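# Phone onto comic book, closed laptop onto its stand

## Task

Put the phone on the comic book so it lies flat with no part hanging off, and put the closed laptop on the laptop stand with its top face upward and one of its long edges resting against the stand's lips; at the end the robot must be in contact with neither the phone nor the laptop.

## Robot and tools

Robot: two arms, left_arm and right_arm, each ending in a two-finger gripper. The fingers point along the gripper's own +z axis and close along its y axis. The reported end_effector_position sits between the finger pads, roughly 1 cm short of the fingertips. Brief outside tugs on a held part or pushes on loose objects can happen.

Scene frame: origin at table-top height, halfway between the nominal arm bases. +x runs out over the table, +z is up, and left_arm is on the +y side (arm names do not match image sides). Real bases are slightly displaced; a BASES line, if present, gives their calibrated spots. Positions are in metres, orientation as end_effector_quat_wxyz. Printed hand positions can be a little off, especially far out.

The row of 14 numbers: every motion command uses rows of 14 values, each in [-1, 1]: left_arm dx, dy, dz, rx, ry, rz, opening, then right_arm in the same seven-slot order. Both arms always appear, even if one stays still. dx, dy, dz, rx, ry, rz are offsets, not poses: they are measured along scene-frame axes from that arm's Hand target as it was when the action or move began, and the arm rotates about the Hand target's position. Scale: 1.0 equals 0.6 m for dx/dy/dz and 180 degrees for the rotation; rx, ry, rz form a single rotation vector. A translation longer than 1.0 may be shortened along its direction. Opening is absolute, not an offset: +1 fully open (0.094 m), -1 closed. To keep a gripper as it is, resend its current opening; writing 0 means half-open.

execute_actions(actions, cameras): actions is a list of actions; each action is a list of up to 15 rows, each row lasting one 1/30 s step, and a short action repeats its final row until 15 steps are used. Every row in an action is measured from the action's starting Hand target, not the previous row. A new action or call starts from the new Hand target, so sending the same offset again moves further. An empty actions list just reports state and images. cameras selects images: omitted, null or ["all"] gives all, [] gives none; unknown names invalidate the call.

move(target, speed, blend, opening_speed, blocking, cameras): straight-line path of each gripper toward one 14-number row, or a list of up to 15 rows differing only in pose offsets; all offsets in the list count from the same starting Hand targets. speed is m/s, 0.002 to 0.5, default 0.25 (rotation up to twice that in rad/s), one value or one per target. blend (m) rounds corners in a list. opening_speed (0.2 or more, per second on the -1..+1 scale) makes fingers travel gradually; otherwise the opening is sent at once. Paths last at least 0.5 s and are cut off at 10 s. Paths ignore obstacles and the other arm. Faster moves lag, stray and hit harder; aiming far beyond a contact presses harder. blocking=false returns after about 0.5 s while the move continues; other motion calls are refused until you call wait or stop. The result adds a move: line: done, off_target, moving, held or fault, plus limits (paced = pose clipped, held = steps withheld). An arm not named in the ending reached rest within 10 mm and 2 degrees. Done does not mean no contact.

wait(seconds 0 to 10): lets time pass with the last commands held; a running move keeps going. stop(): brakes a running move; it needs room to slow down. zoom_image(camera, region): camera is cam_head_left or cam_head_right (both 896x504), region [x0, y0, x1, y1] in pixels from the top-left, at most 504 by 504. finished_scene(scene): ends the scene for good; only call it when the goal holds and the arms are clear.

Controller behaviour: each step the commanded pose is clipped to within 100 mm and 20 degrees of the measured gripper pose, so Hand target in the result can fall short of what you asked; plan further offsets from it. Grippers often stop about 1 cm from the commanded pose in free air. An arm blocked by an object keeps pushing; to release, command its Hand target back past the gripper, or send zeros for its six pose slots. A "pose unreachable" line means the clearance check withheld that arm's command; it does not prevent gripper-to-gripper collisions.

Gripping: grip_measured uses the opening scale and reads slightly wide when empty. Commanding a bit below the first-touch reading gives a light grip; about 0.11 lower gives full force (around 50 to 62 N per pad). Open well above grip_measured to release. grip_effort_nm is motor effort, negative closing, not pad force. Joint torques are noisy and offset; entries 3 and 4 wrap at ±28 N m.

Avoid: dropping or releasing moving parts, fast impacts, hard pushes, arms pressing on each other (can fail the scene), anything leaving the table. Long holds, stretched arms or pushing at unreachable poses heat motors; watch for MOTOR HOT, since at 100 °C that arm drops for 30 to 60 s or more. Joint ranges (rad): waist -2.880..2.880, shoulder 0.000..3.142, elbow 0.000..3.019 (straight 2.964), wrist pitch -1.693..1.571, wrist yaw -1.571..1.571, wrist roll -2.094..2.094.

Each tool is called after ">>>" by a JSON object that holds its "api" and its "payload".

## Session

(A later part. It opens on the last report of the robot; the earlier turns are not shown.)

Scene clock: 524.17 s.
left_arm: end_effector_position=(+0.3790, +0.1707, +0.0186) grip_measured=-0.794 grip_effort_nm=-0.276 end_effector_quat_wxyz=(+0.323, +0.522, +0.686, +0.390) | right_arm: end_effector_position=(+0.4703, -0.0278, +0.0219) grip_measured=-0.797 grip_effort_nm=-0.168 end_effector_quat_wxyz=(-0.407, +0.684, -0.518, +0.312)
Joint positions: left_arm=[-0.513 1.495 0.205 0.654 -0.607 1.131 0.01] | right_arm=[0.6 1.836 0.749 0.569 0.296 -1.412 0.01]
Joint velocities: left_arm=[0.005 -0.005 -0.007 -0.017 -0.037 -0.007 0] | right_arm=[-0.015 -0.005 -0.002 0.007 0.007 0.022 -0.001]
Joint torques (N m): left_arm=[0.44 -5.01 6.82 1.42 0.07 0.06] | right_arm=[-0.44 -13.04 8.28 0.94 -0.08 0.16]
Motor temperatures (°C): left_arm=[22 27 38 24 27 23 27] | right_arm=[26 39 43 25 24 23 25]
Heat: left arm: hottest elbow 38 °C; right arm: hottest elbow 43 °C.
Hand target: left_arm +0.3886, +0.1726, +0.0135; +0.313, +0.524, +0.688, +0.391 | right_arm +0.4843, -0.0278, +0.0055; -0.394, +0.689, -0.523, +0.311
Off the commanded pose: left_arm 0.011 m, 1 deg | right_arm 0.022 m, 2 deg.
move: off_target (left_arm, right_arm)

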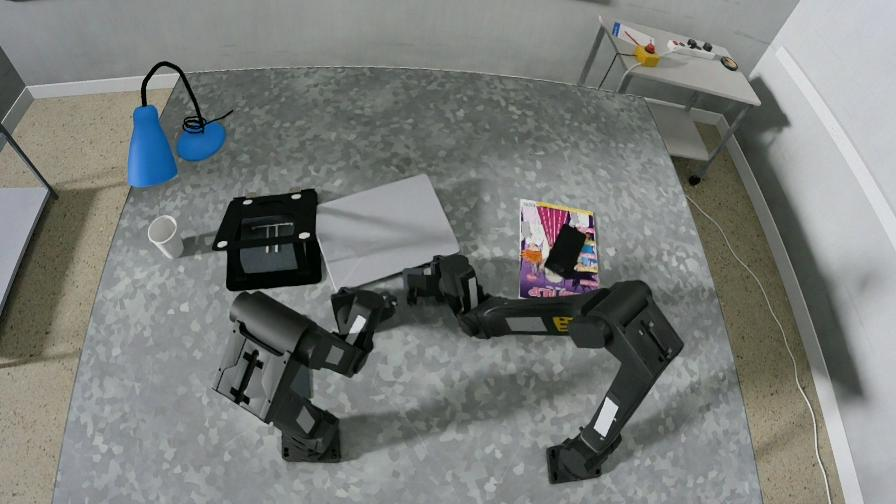

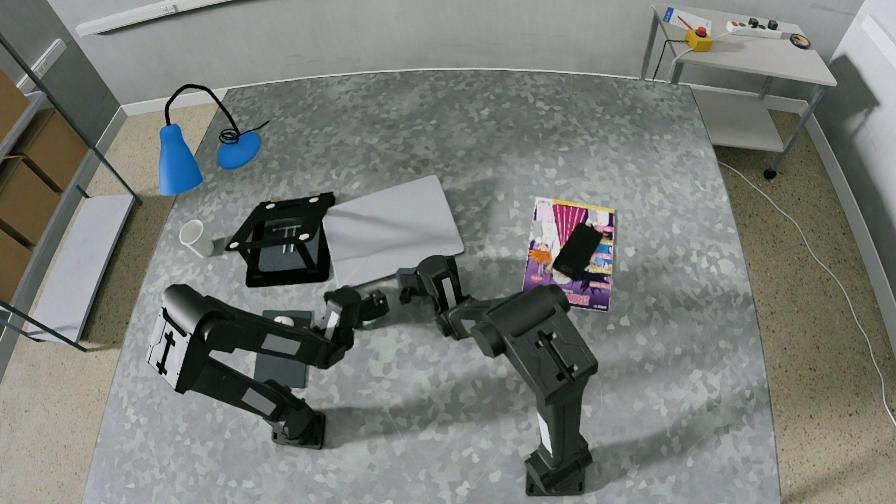

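>>> {"api": "move", "payload": {"target": [[-0.1,-0.033,0.02,0,0,0,-0.8,-0.06,-0.02,0.01,0,0,0,-0.5],[-0.14,0,0.4,0,0,0,-0.8,-0.06,-0.02,0.01,0,0,0,-0.5]], "speed": 0.2, "blend": 0.03}}

>>> {"api": "zoom_image", "payload": {"camera": "cam_head_left", "region": [200, 160, 480, 320]}}

Scene clock: 554.03 s.
left_arm: end_effector_position=(+0.3009, +0.1815, +0.2117) grip_measured=-0.798 grip_effort_nm=-0.085 end_effector_quat_wxyz=(+0.278, +0.542, +0.689, +0.393) | right_arm: end_effector_position=(+0.4608, -0.0370, +0.0223) grip_measured=-0.502 grip_effort_nm=0.081 end_effector_quat_wxyz=(-0.403, +0.682, -0.522, +0.317)
Joint positions: left_arm=[-0.695 0.549 0.478 -0.762 -0.76 0.973 0.009] | right_arm=[0.601 1.815 0.715 0.578 0.311 -1.41 0.023]
Joint velocities: left_arm=[-0.005 -0.005 -0.007 -0.012 -0.081 0.007 0.002] | right_arm=[-0.005 0.015 -0.007 0.007 -0.007 0.022 0]
Joint torques (N m): left_arm=[-2.9 -1.79 18.4 1.11 -0.46 -0.19] | right_arm=[1.26 -16.56 3.44 1.52 0.16 0.27]
Motor temperatures (°C): left_arm=[22 26 38 24 27 23 27] | right_arm=[26 38 44 25 24 23 25]
Heat: left arm: hottest elbow 38 °C; right arm: hottest elbow 44 °C.
Hand target: left_arm +0.3093, +0.1702, +0.2526; +0.314, +0.524, +0.688, +0.391 | right_arm +0.4482, -0.0392, +0.0119; -0.394, +0.689, -0.523, +0.311
Off the commanded pose: left_arm 0.043 m, 5 deg | right_arm 0.017 m, 1 deg.
move: off_target (left_arm, right_arm)

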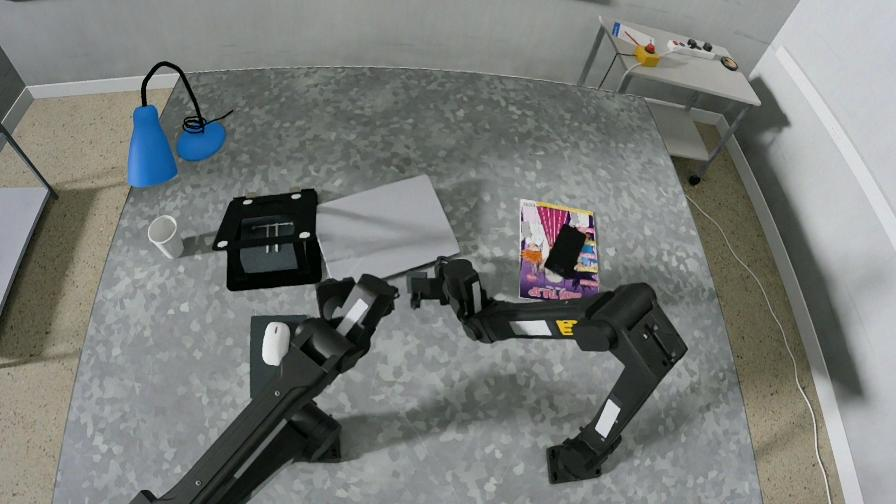

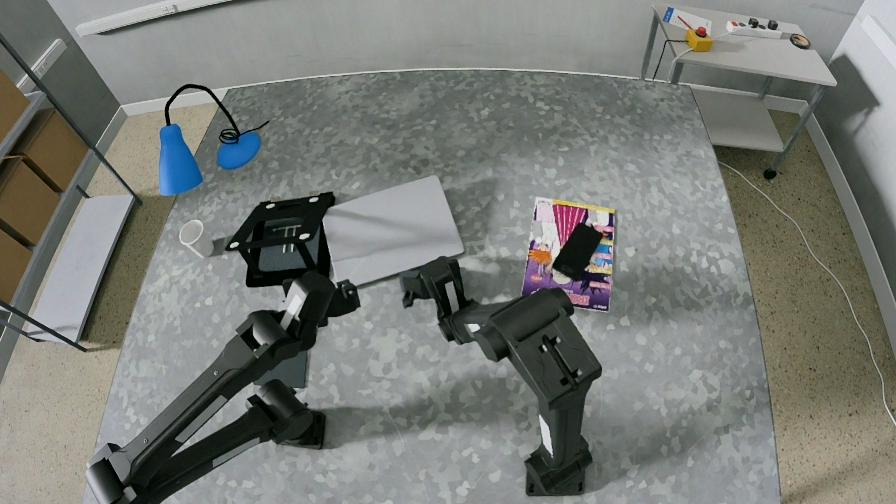

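Scaled by 1.800.

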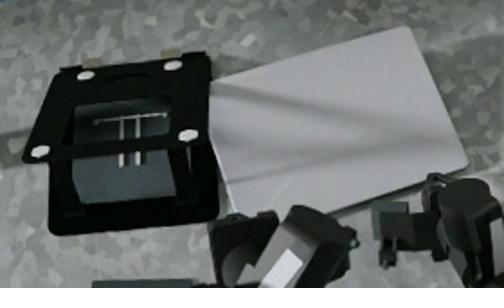

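>>> {"api": "move", "payload": {"target": [[0.318,-0.033,0.0,-0.294,0.191,0.294,-1,-0.09,0.06,0.01,0,0,0.041,-0.3],[0.696,-0.09,-0.171,-0.294,0.191,0.294,-1,-0.088,0.151,0.005,0,0,0.041,-0.3]], "speed": 0.2, "blend": 0.04}}

Scene clock: 587.63 s.
left_arm: end_effector_position=(+0.7040, +0.1075, +0.1202) grip_measured=-0.987 grip_effort_nm=-0.691 end_effector_quat_wxyz=(+0.075, +0.087, +0.993, +0.003) | right_arm: end_effector_position=(+0.3940, +0.0388, +0.0266) grip_measured=-0.302 grip_effort_nm=0.071 end_effector_quat_wxyz=(-0.419, +0.715, -0.478, +0.291)
Joint positions: left_arm=[-0.232 2.098 1.94 -1.263 -0.024 -0.027 0.001] | right_arm=[0.804 1.785 0.694 0.549 0.38 -1.368 0.033]
Joint velocities: left_arm=[0.005 0.005 -0.002 0.002 -0.066 -0.081 0] | right_arm=[-0.005 -0.005 0.002 -0.007 0.007 0.11 0]
Joint torques (N m): left_arm=[-0.5 -23.18 16.83 0.28 0.08 0.01] | right_arm=[1.44 -12.81 7.86 0.92 0.11 0.28]
Motor temperatures (°C): left_arm=[22 26 46 24 27 23 27] | right_arm=[26 39 41 25 24 23 25]
Heat: left arm: hottest elbow 46 °C; right arm: hottest elbow 41 °C.
Hand target: left_arm +0.7256, +0.1123, +0.1433; +0.101, +0.078, +0.992, -0.001 | right_arm +0.3965, +0.0523, +0.0148; -0.413, +0.722, -0.477, +0.285
Off the commanded pose: left_arm 0.039 m, 4 deg | right_arm 0.017 m, 1 deg.
move: off_target (left_arm, right_arm)

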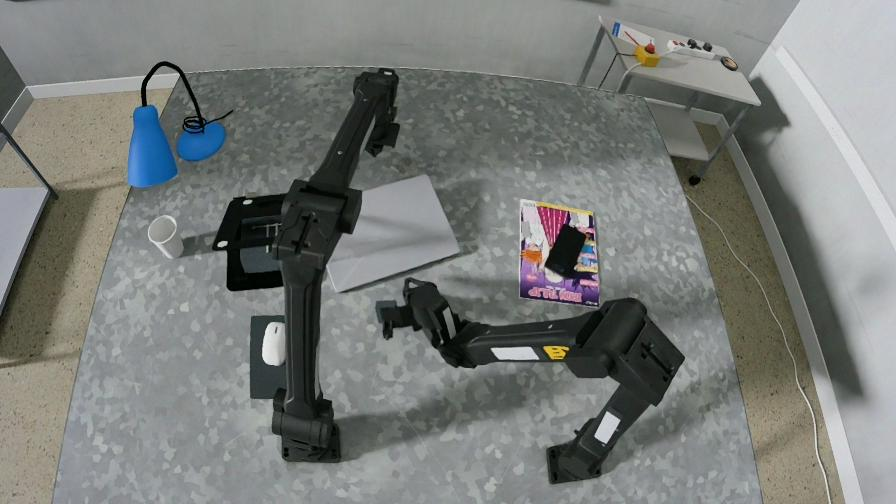

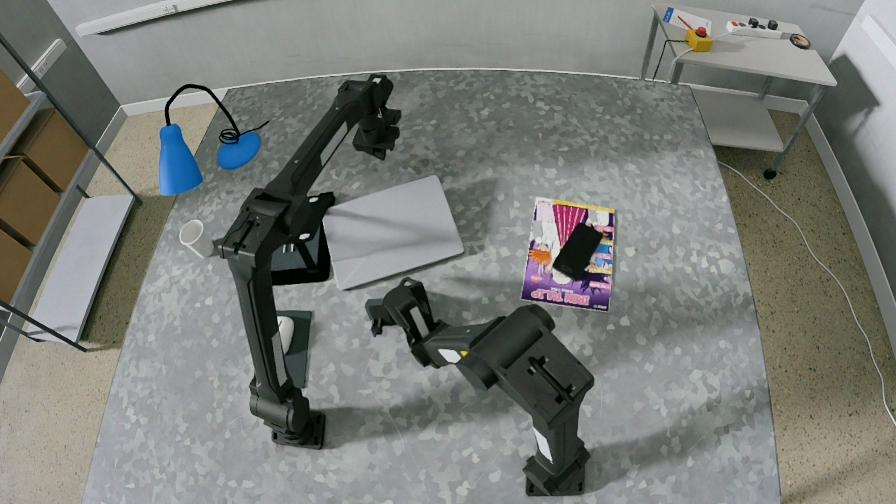

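>>> {"api": "move", "payload": {"target": [0,0,-0.175,0,0,0,-1,0,0,0,0,0,0,-0.3], "speed": 0.12}}

>>> {"api": "zoom_image", "payload": {"camera": "cam_head_left", "region": [280, 120, 480, 330]}}

Scene clock: 592.47 s.
left_arm: end_effector_position=(+0.7209, +0.1040, +0.0408) grip_measured=-0.987 grip_effort_nm=-0.691 end_effector_quat_wxyz=(+0.097, +0.086, +0.991, +0.000) | right_arm: end_effector_position=(+0.3940, +0.0388, +0.0266) grip_measured=-0.302 grip_effort_nm=0.071 end_effector_quat_wxyz=(-0.419, +0.715, -0.479, +0.291)
Joint positions: left_arm=[-0.232 2.175 1.851 -1.054 -0.024 -0.027 0.001] | right_arm=[0.804 1.785 0.694 0.549 0.38 -1.368 0.033]
Joint velocities: left_arm=[-0.015 -0.015 -0.002 -0.007 0.037 0.007 -0.001] | right_arm=[-0.005 -0.015 -0.022 -0.002 0.095 0.007 -0.001]
Joint torques (N m): left_arm=[-0.67 -23.24 9.72 1.32 0.07 0] | right_arm=[1.49 -12.86 7.84 0.92 0.11 0.28]
Motor temperatures (°C): left_arm=[22 27 47 24 27 23 27] | right_arm=[26 39 41 25 24 23 25]
Heat: left arm: hottest elbow 47 °C; right arm: hottest elbow 41 °C.
Hand target: left_arm +0.7244, +0.1119, +0.0383; +0.101, +0.078, +0.992, -0.001 | right_arm +0.3965, +0.0524, +0.0148; -0.413, +0.722, -0.477, +0.285
Off the commanded pose: left_arm 0.010 m, 1 deg | right_arm 0.018 m, 1 deg.
move: off_target (right_arm)

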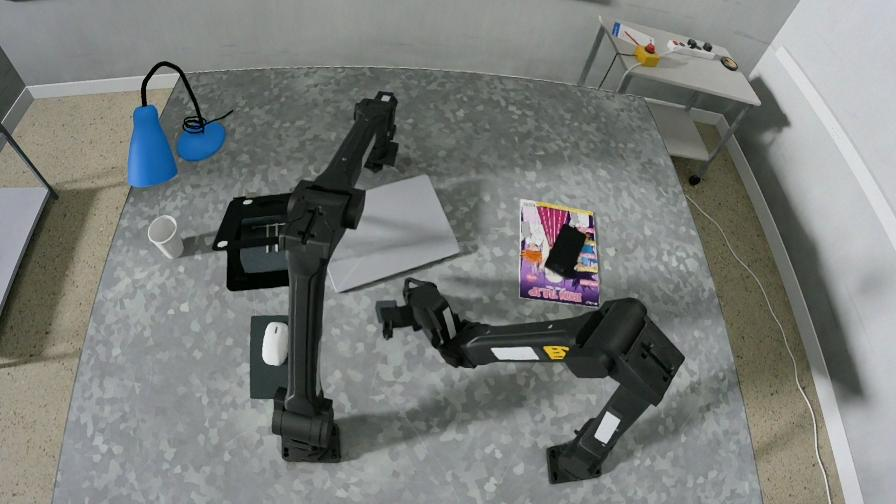

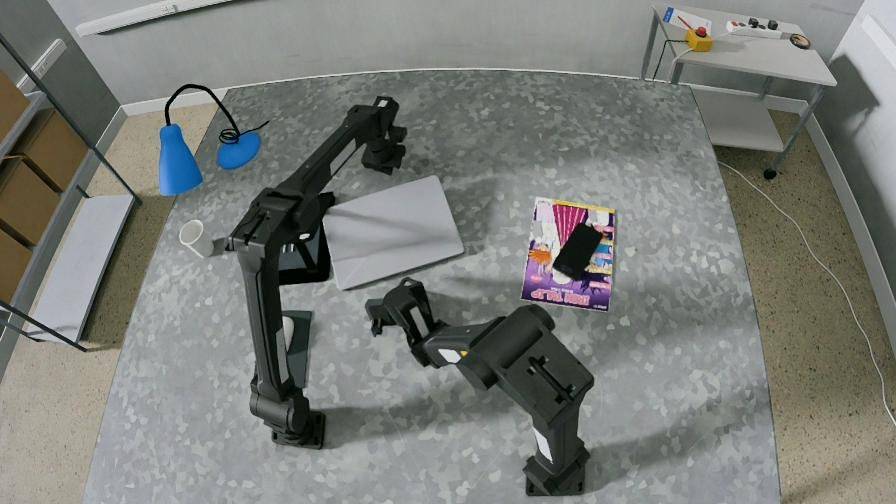

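Scaled by 2.400.

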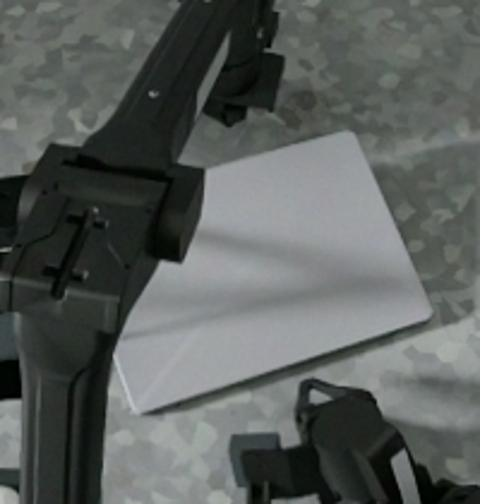

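>>> {"api": "move", "payload": {"target": [[0,0,-0.035,0,0,0,-1,0,0,0,0,0,0,-0.3],[-0.136,-0.056,-0.04,0,0,0,-1,0,0,0,0,0,0,-0.3]], "speed": 0.07}}

>>> {"api": "zoom_image", "payload": {"camera": "cam_head_left", "region": [280, 150, 480, 360]}}

Scene clock: 598.50 s.
left_arm: end_effector_position=(+0.6583, +0.0951, +0.0167) grip_measured=-0.987 grip_effort_nm=-0.691 end_effector_quat_wxyz=(+0.111, +0.068, +0.992, +0.000) | right_arm: end_effector_position=(+0.3940, +0.0388, +0.0266) grip_measured=-0.302 grip_effort_nm=0.076 end_effector_quat_wxyz=(-0.419, +0.715, -0.479, +0.291)
Joint positions: left_arm=[-0.27 2.039 1.544 -0.857 -0.038 -0.1 0.001] | right_arm=[0.804 1.785 0.694 0.549 0.38 -1.368 0.033]
Joint velocities: left_arm=[-0.005 0.005 -0.002 0.007 0.007 -0.037 0] | right_arm=[-0.024 -0.005 -0.007 0.007 0.051 0.007 0]
Joint torques (N m): left_arm=[-3.84 -23.06 6.61 0.61 0.08 -0.11] | right_arm=[1.49 -12.86 7.86 0.92 0.11 0.29]
Motor temperatures (°C): left_arm=[22 28 46 24 27 23 27] | right_arm=[26 38 40 25 24 23 25]
Heat: left arm: hottest elbow 46 °C; right arm: hottest elbow 40 °C.
Hand target: left_arm +0.6418, +0.0795, +0.0153; +0.101, +0.078, +0.992, -0.001 | right_arm +0.3965, +0.0524, +0.0148; -0.413, +0.722, -0.477, +0.285
Off the commanded pose: left_arm 0.023 m, 2 deg | right_arm 0.018 m, 1 deg.
move: off_target (left_arm, right_arm)

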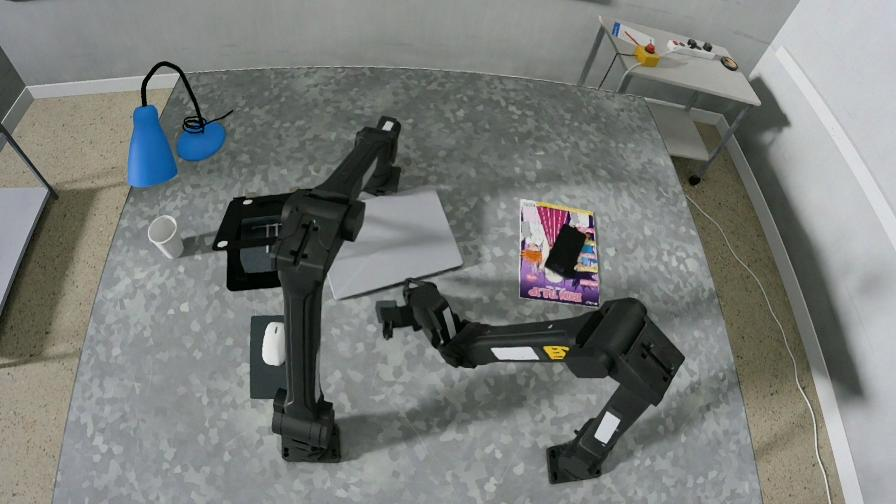

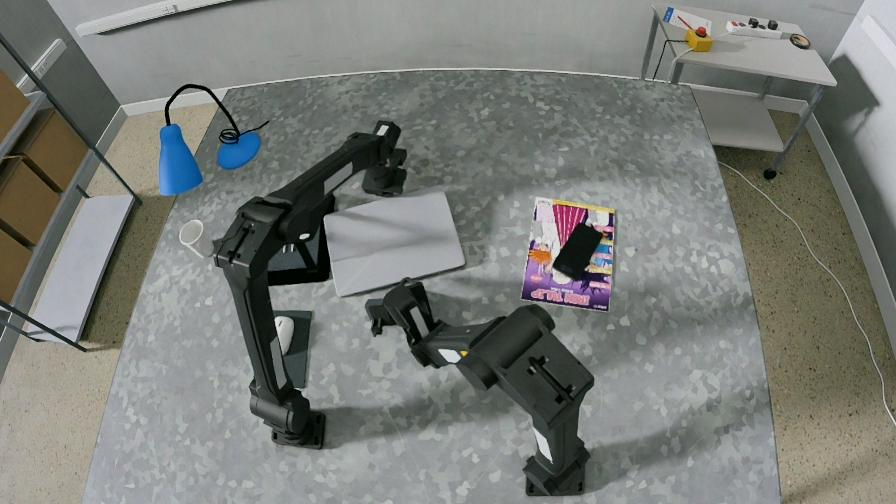

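Scaled by 2.400.

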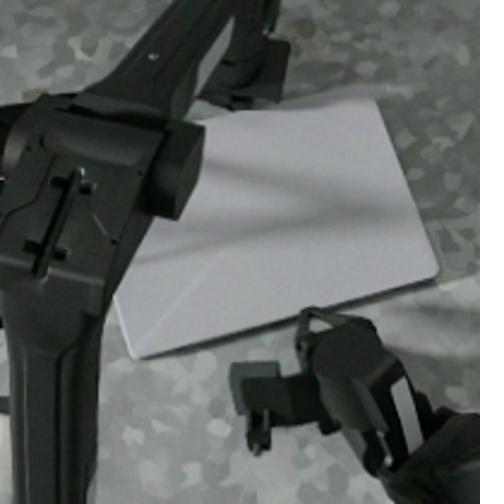

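>>> {"api": "move", "payload": {"target": [-0.055,-0.02,0,0,0,0,-1,0,0,0,0,0,0,-0.3], "speed": 0.06}}

>>> {"api": "zoom_image", "payload": {"camera": "cam_head_left", "region": [280, 150, 480, 360]}}

Scene clock: 603.50 s.
left_arm: end_effector_position=(+0.6297, +0.0850, +0.0194) grip_measured=-0.987 grip_effort_nm=-0.686 end_effector_quat_wxyz=(+0.116, +0.065, +0.991, +0.001) | right_arm: end_effector_position=(+0.3938, +0.0390, +0.0267) grip_measured=-0.302 grip_effort_nm=0.076 end_effector_quat_wxyz=(-0.419, +0.714, -0.479, +0.292)
Joint positions: left_arm=[-0.299 1.973 1.442 -0.811 -0.049 -0.135 0.001] | right_arm=[0.805 1.785 0.694 0.549 0.382 -1.368 0.033]
Joint velocities: left_arm=[0.005 -0.015 0.002 -0.007 -0.022 0.022 -0.001] | right_arm=[-0.015 -0.005 0.002 0.002 -0.037 0.007 0]
Joint torques (N m): left_arm=[-4.19 -21.42 6.34 0.27 0.15 -0.13] | right_arm=[1.38 -12.92 7.83 0.92 0.05 0.28]
Motor temperatures (°C): left_arm=[22 28 45 24 27 23 27] | right_arm=[26 38 41 25 24 23 25]
Heat: left arm: hottest elbow 45 °C; right arm: hottest elbow 41 °C.
Hand target: left_arm +0.6087, +0.0680, +0.0158; +0.101, +0.078, +0.992, -0.002 | right_arm +0.3967, +0.0522, +0.0148; -0.413, +0.722, -0.477, +0.285
Off the commanded pose: left_arm 0.028 m, 2 deg | right_arm 0.018 m, 1 deg.
move: off_target (left_arm, right_arm)

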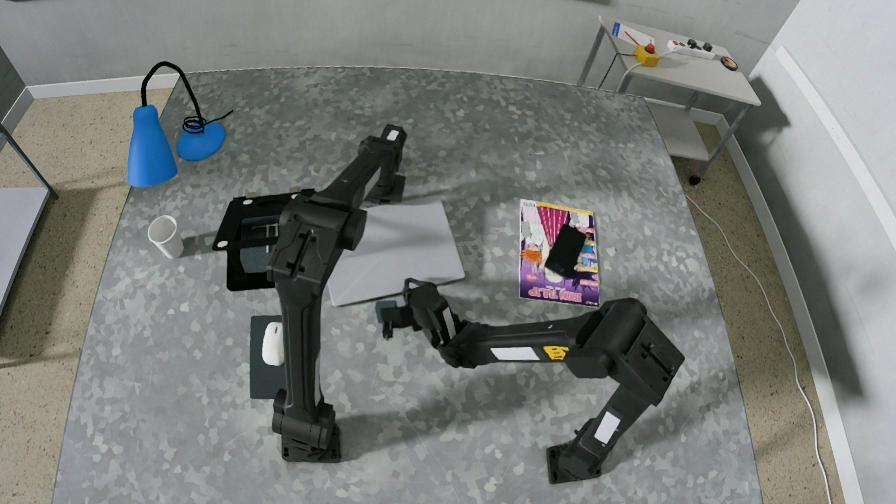

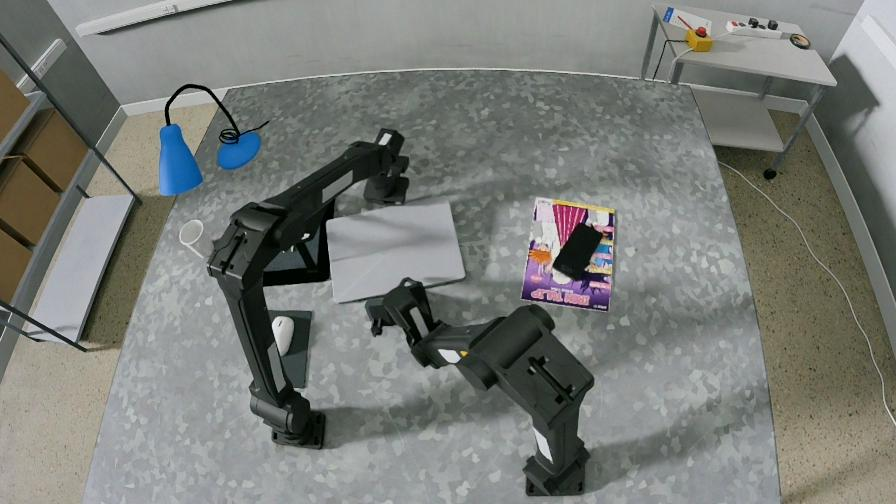

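Scaled by 2.400.

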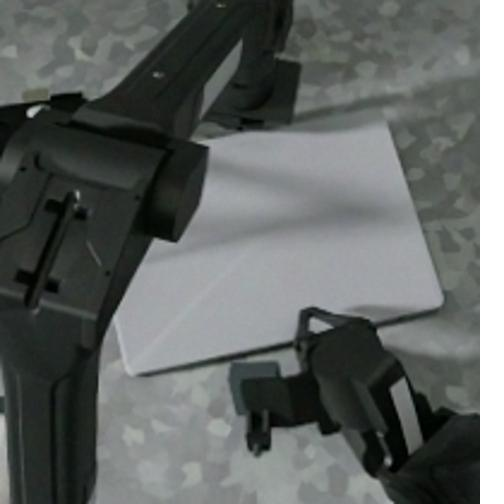

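>>> {"api": "move", "payload": {"target": [[0,0,0,0,0,0,-1,-0.045,0.055,-0.015,0,0,-0.03,-0.3],[0,0,0,0,0,0,-1,-0.012,0.068,-0.02,0,0,-0.03,-0.3]], "speed": 0.06}}

>>> {"api": "zoom_image", "payload": {"camera": "cam_head_left", "region": [280, 150, 480, 360]}}

Scene clock: 613.80 s.
left_arm: end_effector_position=(+0.6299, +0.0849, +0.0195) grip_measured=-0.987 grip_effort_nm=-0.686 end_effector_quat_wxyz=(+0.117, +0.064, +0.991, +0.001) | right_arm: end_effector_position=(+0.3814, +0.0841, +0.0259) grip_measured=-0.302 grip_effort_nm=0.071 end_effector_quat_wxyz=(-0.414, +0.688, -0.510, +0.309)
Joint positions: left_arm=[-0.299 1.973 1.442 -0.811 -0.049 -0.135 0.001] | right_arm=[0.923 1.839 0.79 0.47 0.554 -1.243 0.033]
Joint velocities: left_arm=[-0.015 0.005 0.002 -0.002 0.022 -0.022 -0.001] | right_arm=[0.005 -0.015 0.002 -0.007 -0.007 -0.007 -0.003]
Joint torques (N m): left_arm=[-3.84 -22.01 6.37 0.28 0.16 -0.09] | right_arm=[0.15 -12.34 8.81 0.7 -0.29 0.25]
Motor temperatures (°C): left_arm=[22 28 43 24 27 23 27] | right_arm=[26 38 41 25 24 23 25]
Heat: left arm: hottest elbow 43 °C; right arm: hottest elbow 41 °C.
Hand target: left_arm +0.6087, +0.0680, +0.0157; +0.101, +0.078, +0.992, -0.002 | right_arm +0.3902, +0.0932, +0.0024; -0.398, +0.699, -0.511, +0.304
Off the commanded pose: left_arm 0.027 m, 2 deg | right_arm 0.026 m, 2 deg.
move: off_target (left_arm, right_arm)

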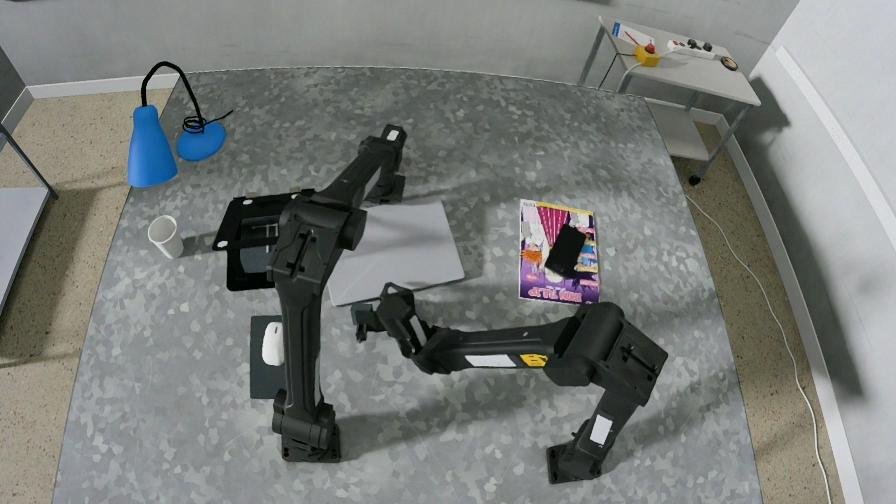

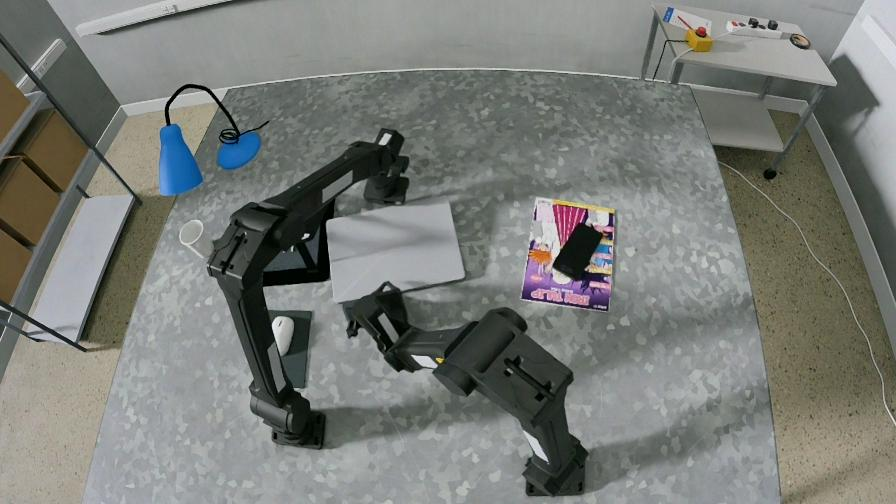

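Scaled by 2.400.

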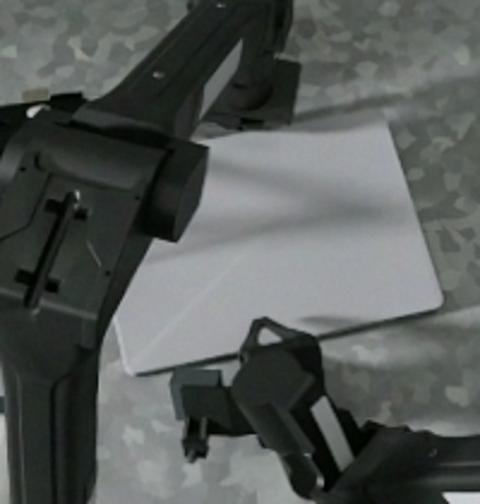

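>>> {"api": "move", "payload": {"target": [-0.03,-0.008,0,0,0,0,-1,0.04,0.011,0,0,0,0,-0.3], "speed": 0.05, "cameras": []}}

>>> {"api": "zoom_image", "payload": {"camera": "cam_head_left", "region": [280, 150, 480, 360]}}

Scene clock: 617.63 s.
left_arm: end_effector_position=(+0.6229, +0.0838, +0.0307) grip_measured=-0.987 grip_effort_nm=-0.686 end_effector_quat_wxyz=(+0.133, +0.060, +0.989, -0.001) | right_arm: end_effector_position=(+0.3856, +0.0895, +0.0260) grip_measured=-0.301 grip_effort_nm=0.076 end_effector_quat_wxyz=(-0.413, +0.695, -0.505, +0.304)
Joint positions: left_arm=[-0.306 1.929 1.398 -0.778 -0.056 -0.15 0.001] | right_arm=[0.917 1.844 0.809 0.45 0.532 -1.253 0.033]
Joint velocities: left_arm=[-0.015 -0.015 0.002 0.002 0.022 0.037 -0.001] | right_arm=[-0.005 0.005 0.022 -0.012 -0.037 -0.037 0]
Joint torques (N m): left_arm=[-4.37 -20.72 5.16 -0.32 0.3 -0.12] | right_arm=[-1.67 -10.75 11.14 0.99 -0.49 0.18]
Motor temperatures (°C): left_arm=[22 28 42 24 27 23 27] | right_arm=[26 38 41 25 24 23 25]
Heat: left arm: hottest elbow 42 °C; right arm: hottest elbow 41 °C.
Hand target: left_arm +0.5907, +0.0635, +0.0160; +0.101, +0.078, +0.992, -0.002 | right_arm +0.4142, +0.0996, +0.0023; -0.398, +0.699, -0.511, +0.304
Off the commanded pose: left_arm 0.041 m, 4 deg | right_arm 0.038 m, 2 deg.
move: off_target (left_arm, right_arm)
No camera images: "cameras" was empty.

Scaled by 2.400.

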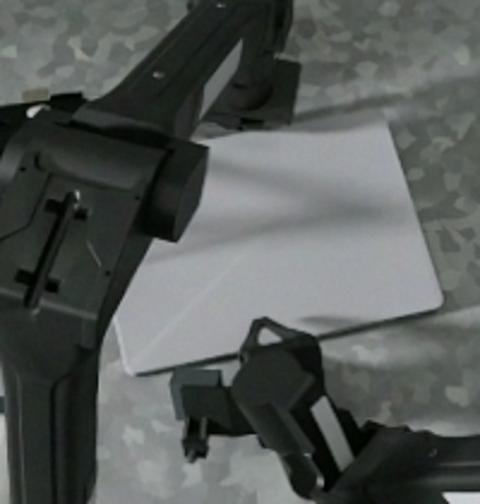

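>>> {"api": "wait", "payload": {"seconds": 0.1}}

>>> {"api": "zoom_image", "payload": {"camera": "cam_head_right", "region": [300, 150, 500, 360]}}

>>> {"api": "zoom_image", "payload": {"camera": "cam_head_left", "region": [320, 250, 470, 350]}}

Scene clock: 620.73 s.
left_arm: end_effector_position=(+0.6228, +0.0838, +0.0306) grip_measured=-0.987 grip_effort_nm=-0.686 end_effector_quat_wxyz=(+0.133, +0.059, +0.989, -0.001) | right_arm: end_effector_position=(+0.3856, +0.0894, +0.0259) grip_measured=-0.301 grip_effort_nm=0.081 end_effector_quat_wxyz=(-0.412, +0.695, -0.505, +0.304)
Joint positions: left_arm=[-0.306 1.929 1.398 -0.778 -0.056 -0.15 0.001] | right_arm=[0.917 1.844 0.809 0.45 0.532 -1.254 0.033]
Joint velocities: left_arm=[-0.024 -0.005 -0.012 -0.027 -0.022 0.007 0.001] | right_arm=[-0.015 -0.005 -0.007 -0.002 0.051 0.022 0]
Joint torques (N m): left_arm=[-4.37 -20.89 5.22 -0.38 0.24 -0.06] | right_arm=[-1.85 -10.75 11.17 0.92 -0.49 0.15]
Motor temperatures (°C): left_arm=[22 28 42 24 27 23 27] | right_arm=[26 38 41 25 24 23 25]
Heat: left arm: hottest elbow 42 °C; right arm: hottest elbow 41 °C.
Hand target: left_arm +0.5906, +0.0635, +0.0159; +0.101, +0.078, +0.992, -0.002 | right_arm +0.4141, +0.0995, +0.0022; -0.398, +0.699, -0.511, +0.304
Tool commands: left_gripper/opening=-1.0 right_gripper/opening=-0.3
Off the commanded pose: left_arm 0.041 m, 4 deg | right_arm 0.038 m, 2 deg.
wait: 0.10 s; at rest from the start

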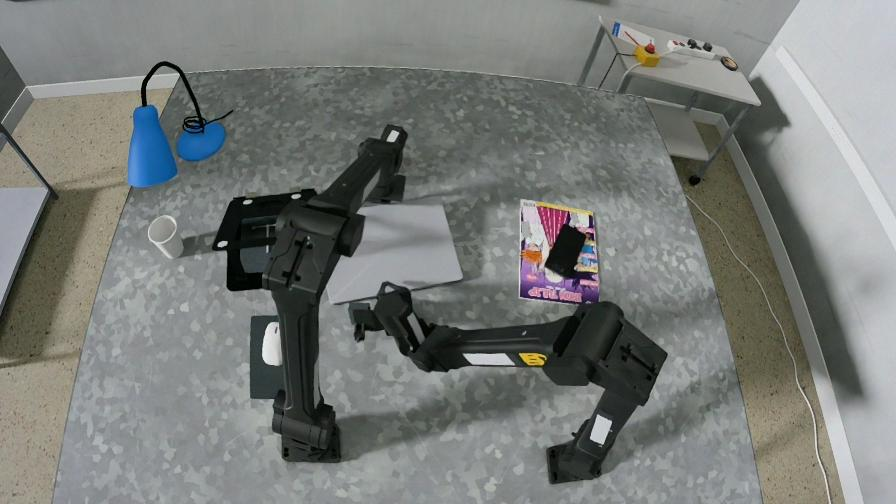

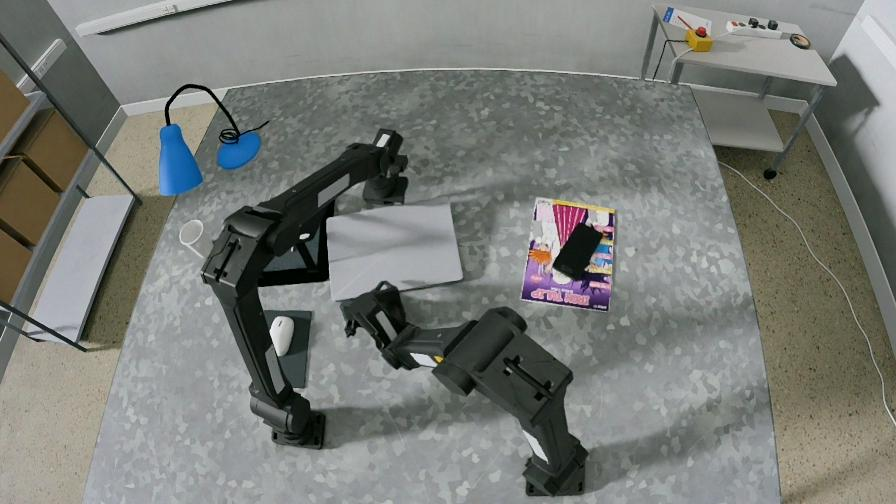

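Scaled by 2.400.

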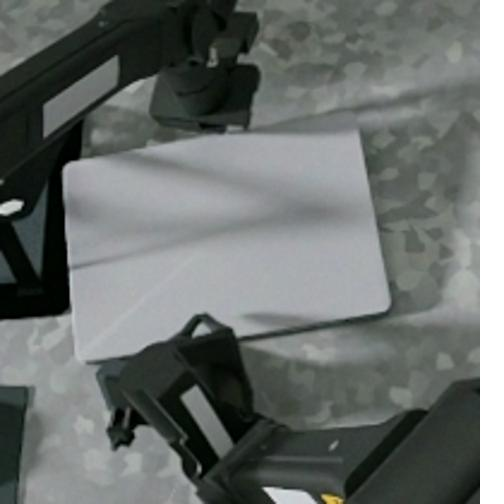

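Scaled by 3.360.

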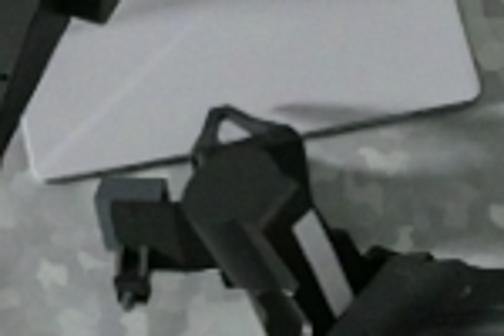

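>>> {"api": "move", "payload": {"target": [0,0,0,0,0,0,-1,0,0,0.02,0,0,0,-0.8], "speed": 0.05, "opening_speed": 0.6}}

>>> {"api": "zoom_image", "payload": {"camera": "cam_head_left", "region": [320, 250, 470, 350]}}

Scene clock: 623.87 s.
left_arm: end_effector_position=(+0.6230, +0.0838, +0.0307) grip_measured=-0.987 grip_effort_nm=-0.686 end_effector_quat_wxyz=(+0.134, +0.059, +0.989, -0.001) | right_arm: end_effector_position=(+0.3827, +0.0885, +0.0197) grip_measured=-0.741 grip_effort_nm=-0.969 end_effector_quat_wxyz=(-0.399, +0.706, -0.503, +0.299)
Joint positions: left_arm=[-0.306 1.929 1.398 -0.777 -0.056 -0.15 0.001] | right_arm=[0.917 1.844 0.812 0.413 0.521 -1.254 0.012]
Joint velocities: left_arm=[-0.005 -0.005 -0.002 0.002 -0.051 0.022 0] | right_arm=[-0.005 0.005 -0.012 0.007 -0.051 -0.081 -0.003]
Joint torques (N m): left_arm=[-5.07 -20.25 5.19 -0.32 0.3 -0.04] | right_arm=[-1.79 -12.92 11.26 1.05 -0.09 0.15]
Motor temperatures (°C): left_arm=[22 29 41 24 27 23 27] | right_arm=[26 38 42 25 24 23 25]
Heat: left arm: hottest elbow 41 °C; right arm: hottest elbow 42 °C.
Hand target: left_arm +0.5906, +0.0635, +0.0159; +0.101, +0.078, +0.992, -0.002 | right_arm +0.4142, +0.0995, +0.0142; -0.398, +0.699, -0.511, +0.304
Off the commanded pose: left_arm 0.041 m, 4 deg | right_arm 0.034 m, 1 deg.
move: off_target (left_arm, right_arm)

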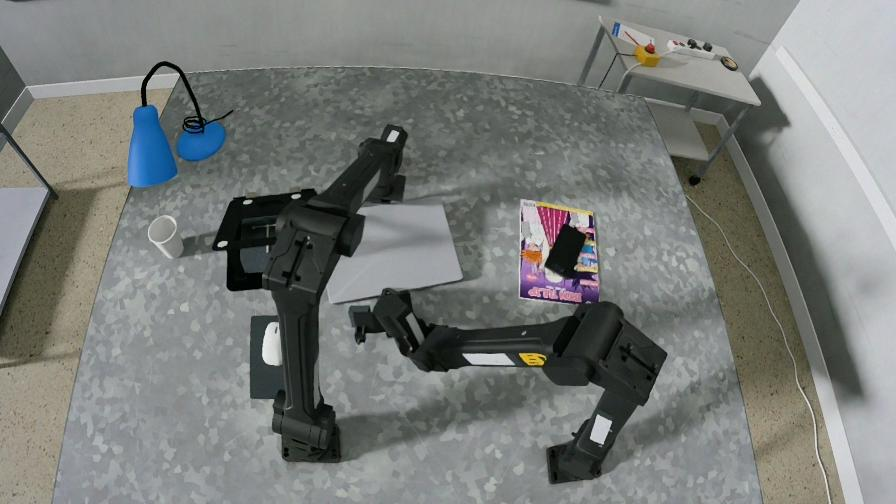

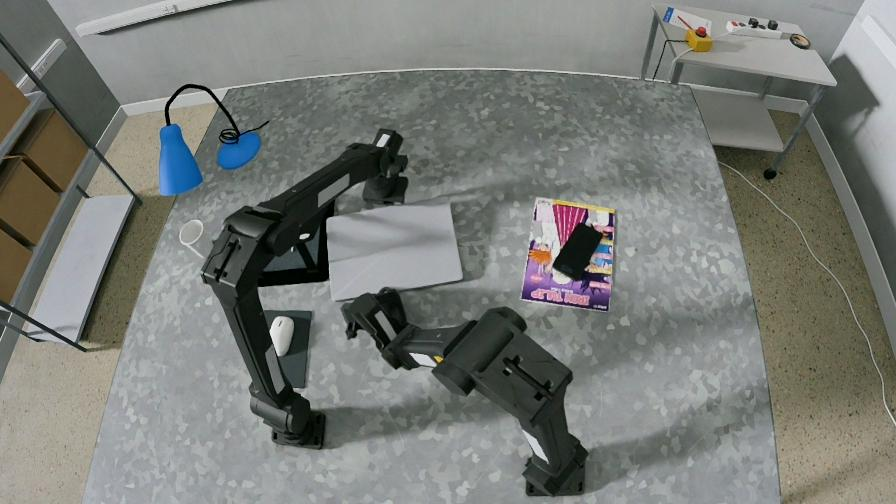

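Scaled by 3.360.

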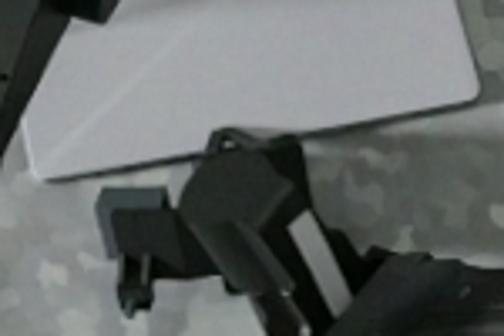

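>>> {"api": "move", "payload": {"target": [0,0,0,0,0,0,-1,0,0,0.07,0,0,0,-0.8], "speed": 0.05}}

>>> {"api": "zoom_image", "payload": {"camera": "cam_head_left", "region": [320, 250, 470, 350]}}

Scene clock: 627.70 s.
left_arm: end_effector_position=(+0.6232, +0.0839, +0.0307) grip_measured=-0.987 grip_effort_nm=-0.686 end_effector_quat_wxyz=(+0.134, +0.059, +0.989, +0.000) | right_arm: end_effector_position=(+0.3807, +0.0885, +0.0243) grip_measured=-0.799 grip_effort_nm=-0.081 end_effector_quat_wxyz=(-0.373, +0.724, -0.502, +0.293)
Joint positions: left_arm=[-0.306 1.929 1.398 -0.777 -0.057 -0.151 0.001] | right_arm=[0.917 1.811 0.835 0.294 0.51 -1.254 0.009]
Joint velocities: left_arm=[-0.005 -0.005 -0.002 0.012 -0.022 -0.007 -0.001] | right_arm=[-0.005 -0.015 0.002 -0.002 -0.081 0.007 0]
Joint torques (N m): left_arm=[-4.54 -20.25 5.2 -0.38 0.37 -0.08] | right_arm=[-1.73 -18.84 10.86 1.25 0.32 0.14]
Motor temperatures (°C): left_arm=[22 29 41 24 27 23 27] | right_arm=[26 38 43 25 24 23 25]
Heat: left arm: hottest elbow 41 °C; right arm: hottest elbow 43 °C.
Hand target: left_arm +0.5906, +0.0635, +0.0159; +0.101, +0.078, +0.992, -0.002 | right_arm +0.4144, +0.0998, +0.0564; -0.398, +0.699, -0.511, +0.304
Off the commanded pose: left_arm 0.041 m, 4 deg | right_arm 0.048 m, 4 deg.
move: off_target (left_arm, right_arm)

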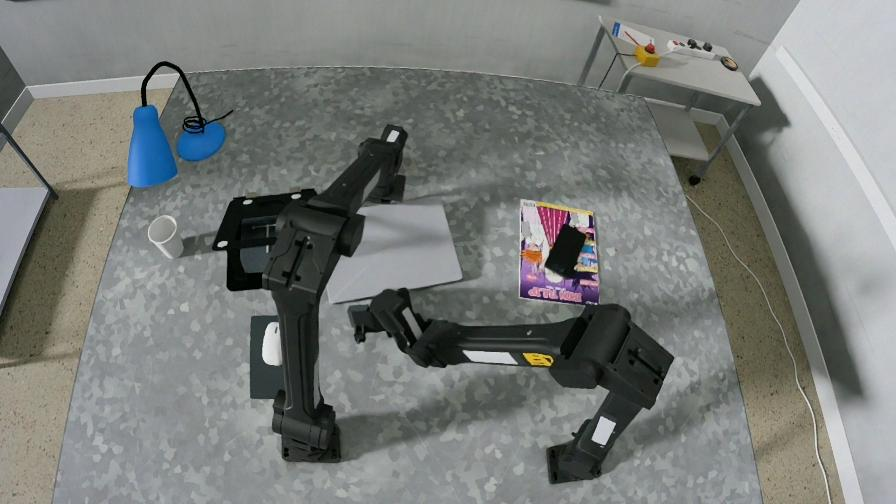

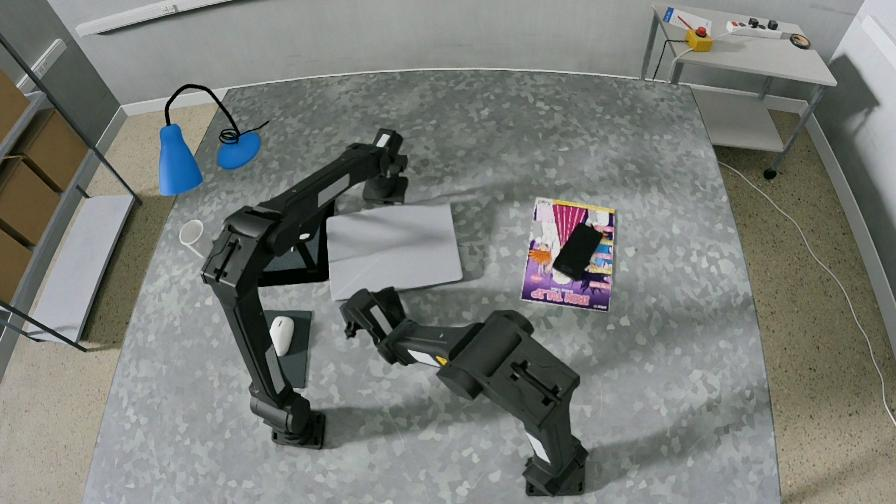

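Scaled by 3.360.

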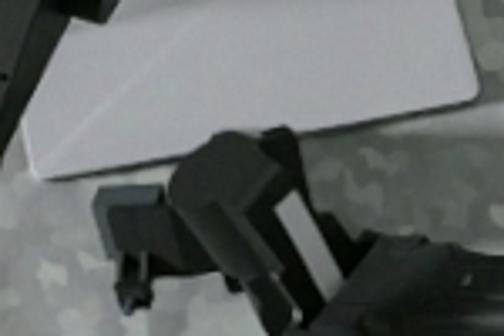

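>>> {"api": "move", "payload": {"target": [0.09,0.03,0,0.013,0.082,0,-1,-0.12,-0.035,-0.02,0.0127,-0.0426,0,-0.15], "speed": 0.1, "opening_speed": 1}}

>>> {"api": "zoom_image", "payload": {"camera": "cam_head_right", "region": [300, 150, 500, 360]}}

Scene clock: 643.13 s.
left_arm: end_effector_position=(+0.6259, +0.0780, +0.0152) grip_measured=-0.987 grip_effort_nm=-0.686 end_effector_quat_wxyz=(-0.037, +0.082, +0.996, +0.015) | right_arm: end_effector_position=(+0.3480, +0.0780, +0.0408) grip_measured=-0.151 grip_effort_nm=0.066 end_effector_quat_wxyz=(-0.438, +0.668, -0.495, +0.341)
Joint positions: left_arm=[-0.303 2.144 1.736 -1.241 -0.015 -0.111 0.001] | right_arm=[0.994 1.803 0.702 0.593 0.661 -1.265 0.04]
Joint velocities: left_arm=[0.005 -0.005 -0.007 -0.012 -0.022 0.007 0] | right_arm=[-0.005 -0.005 0.007 -0.002 -0.037 -0.051 0]
Joint torques (N m): left_arm=[-0.26 -20.01 14.11 -0.18 0.09 0.06] | right_arm=[1.32 -17.2 4.29 2.11 0.28 0.16]
Motor temperatures (°C): left_arm=[22 30 40 23 27 23 28] | right_arm=[26 38 45 25 24 23 25]
Heat: left arm: hottest elbow 40 °C; right arm: hottest elbow 45 °C.
Hand target: left_arm +0.6451, +0.0805, +0.0148; -0.029, +0.080, +0.996, +0.011 | right_arm +0.3420, +0.0796, +0.0447; -0.445, +0.669, -0.489, +0.340
Off the commanded pose: left_arm 0.019 m, 1 deg | right_arm 0.007 m, 1 deg.
move: off_target (left_arm)

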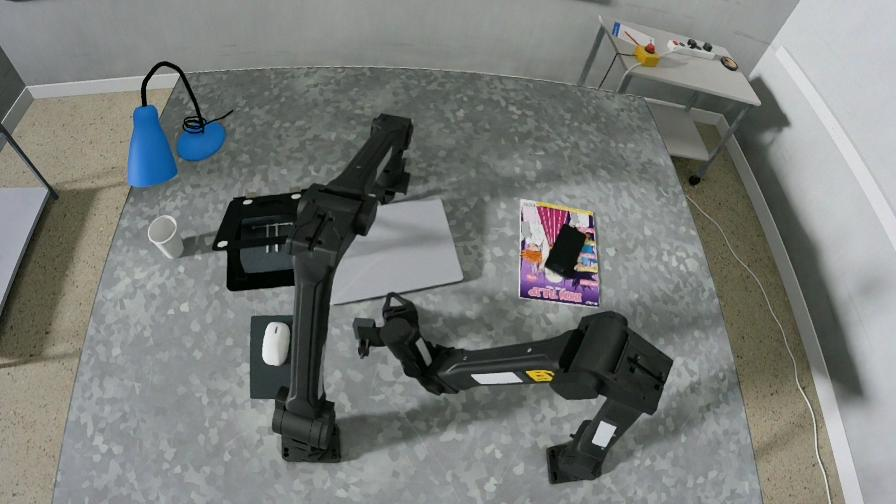

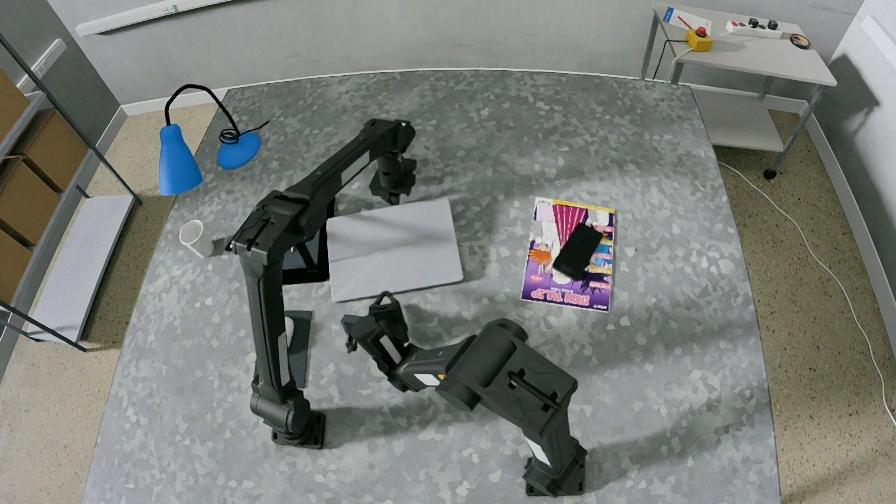

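Scaled by 2.400.

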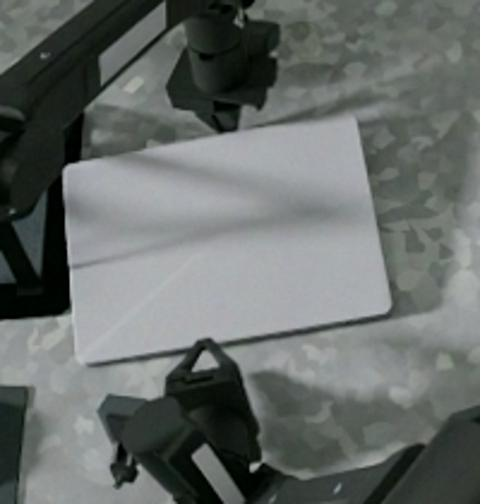

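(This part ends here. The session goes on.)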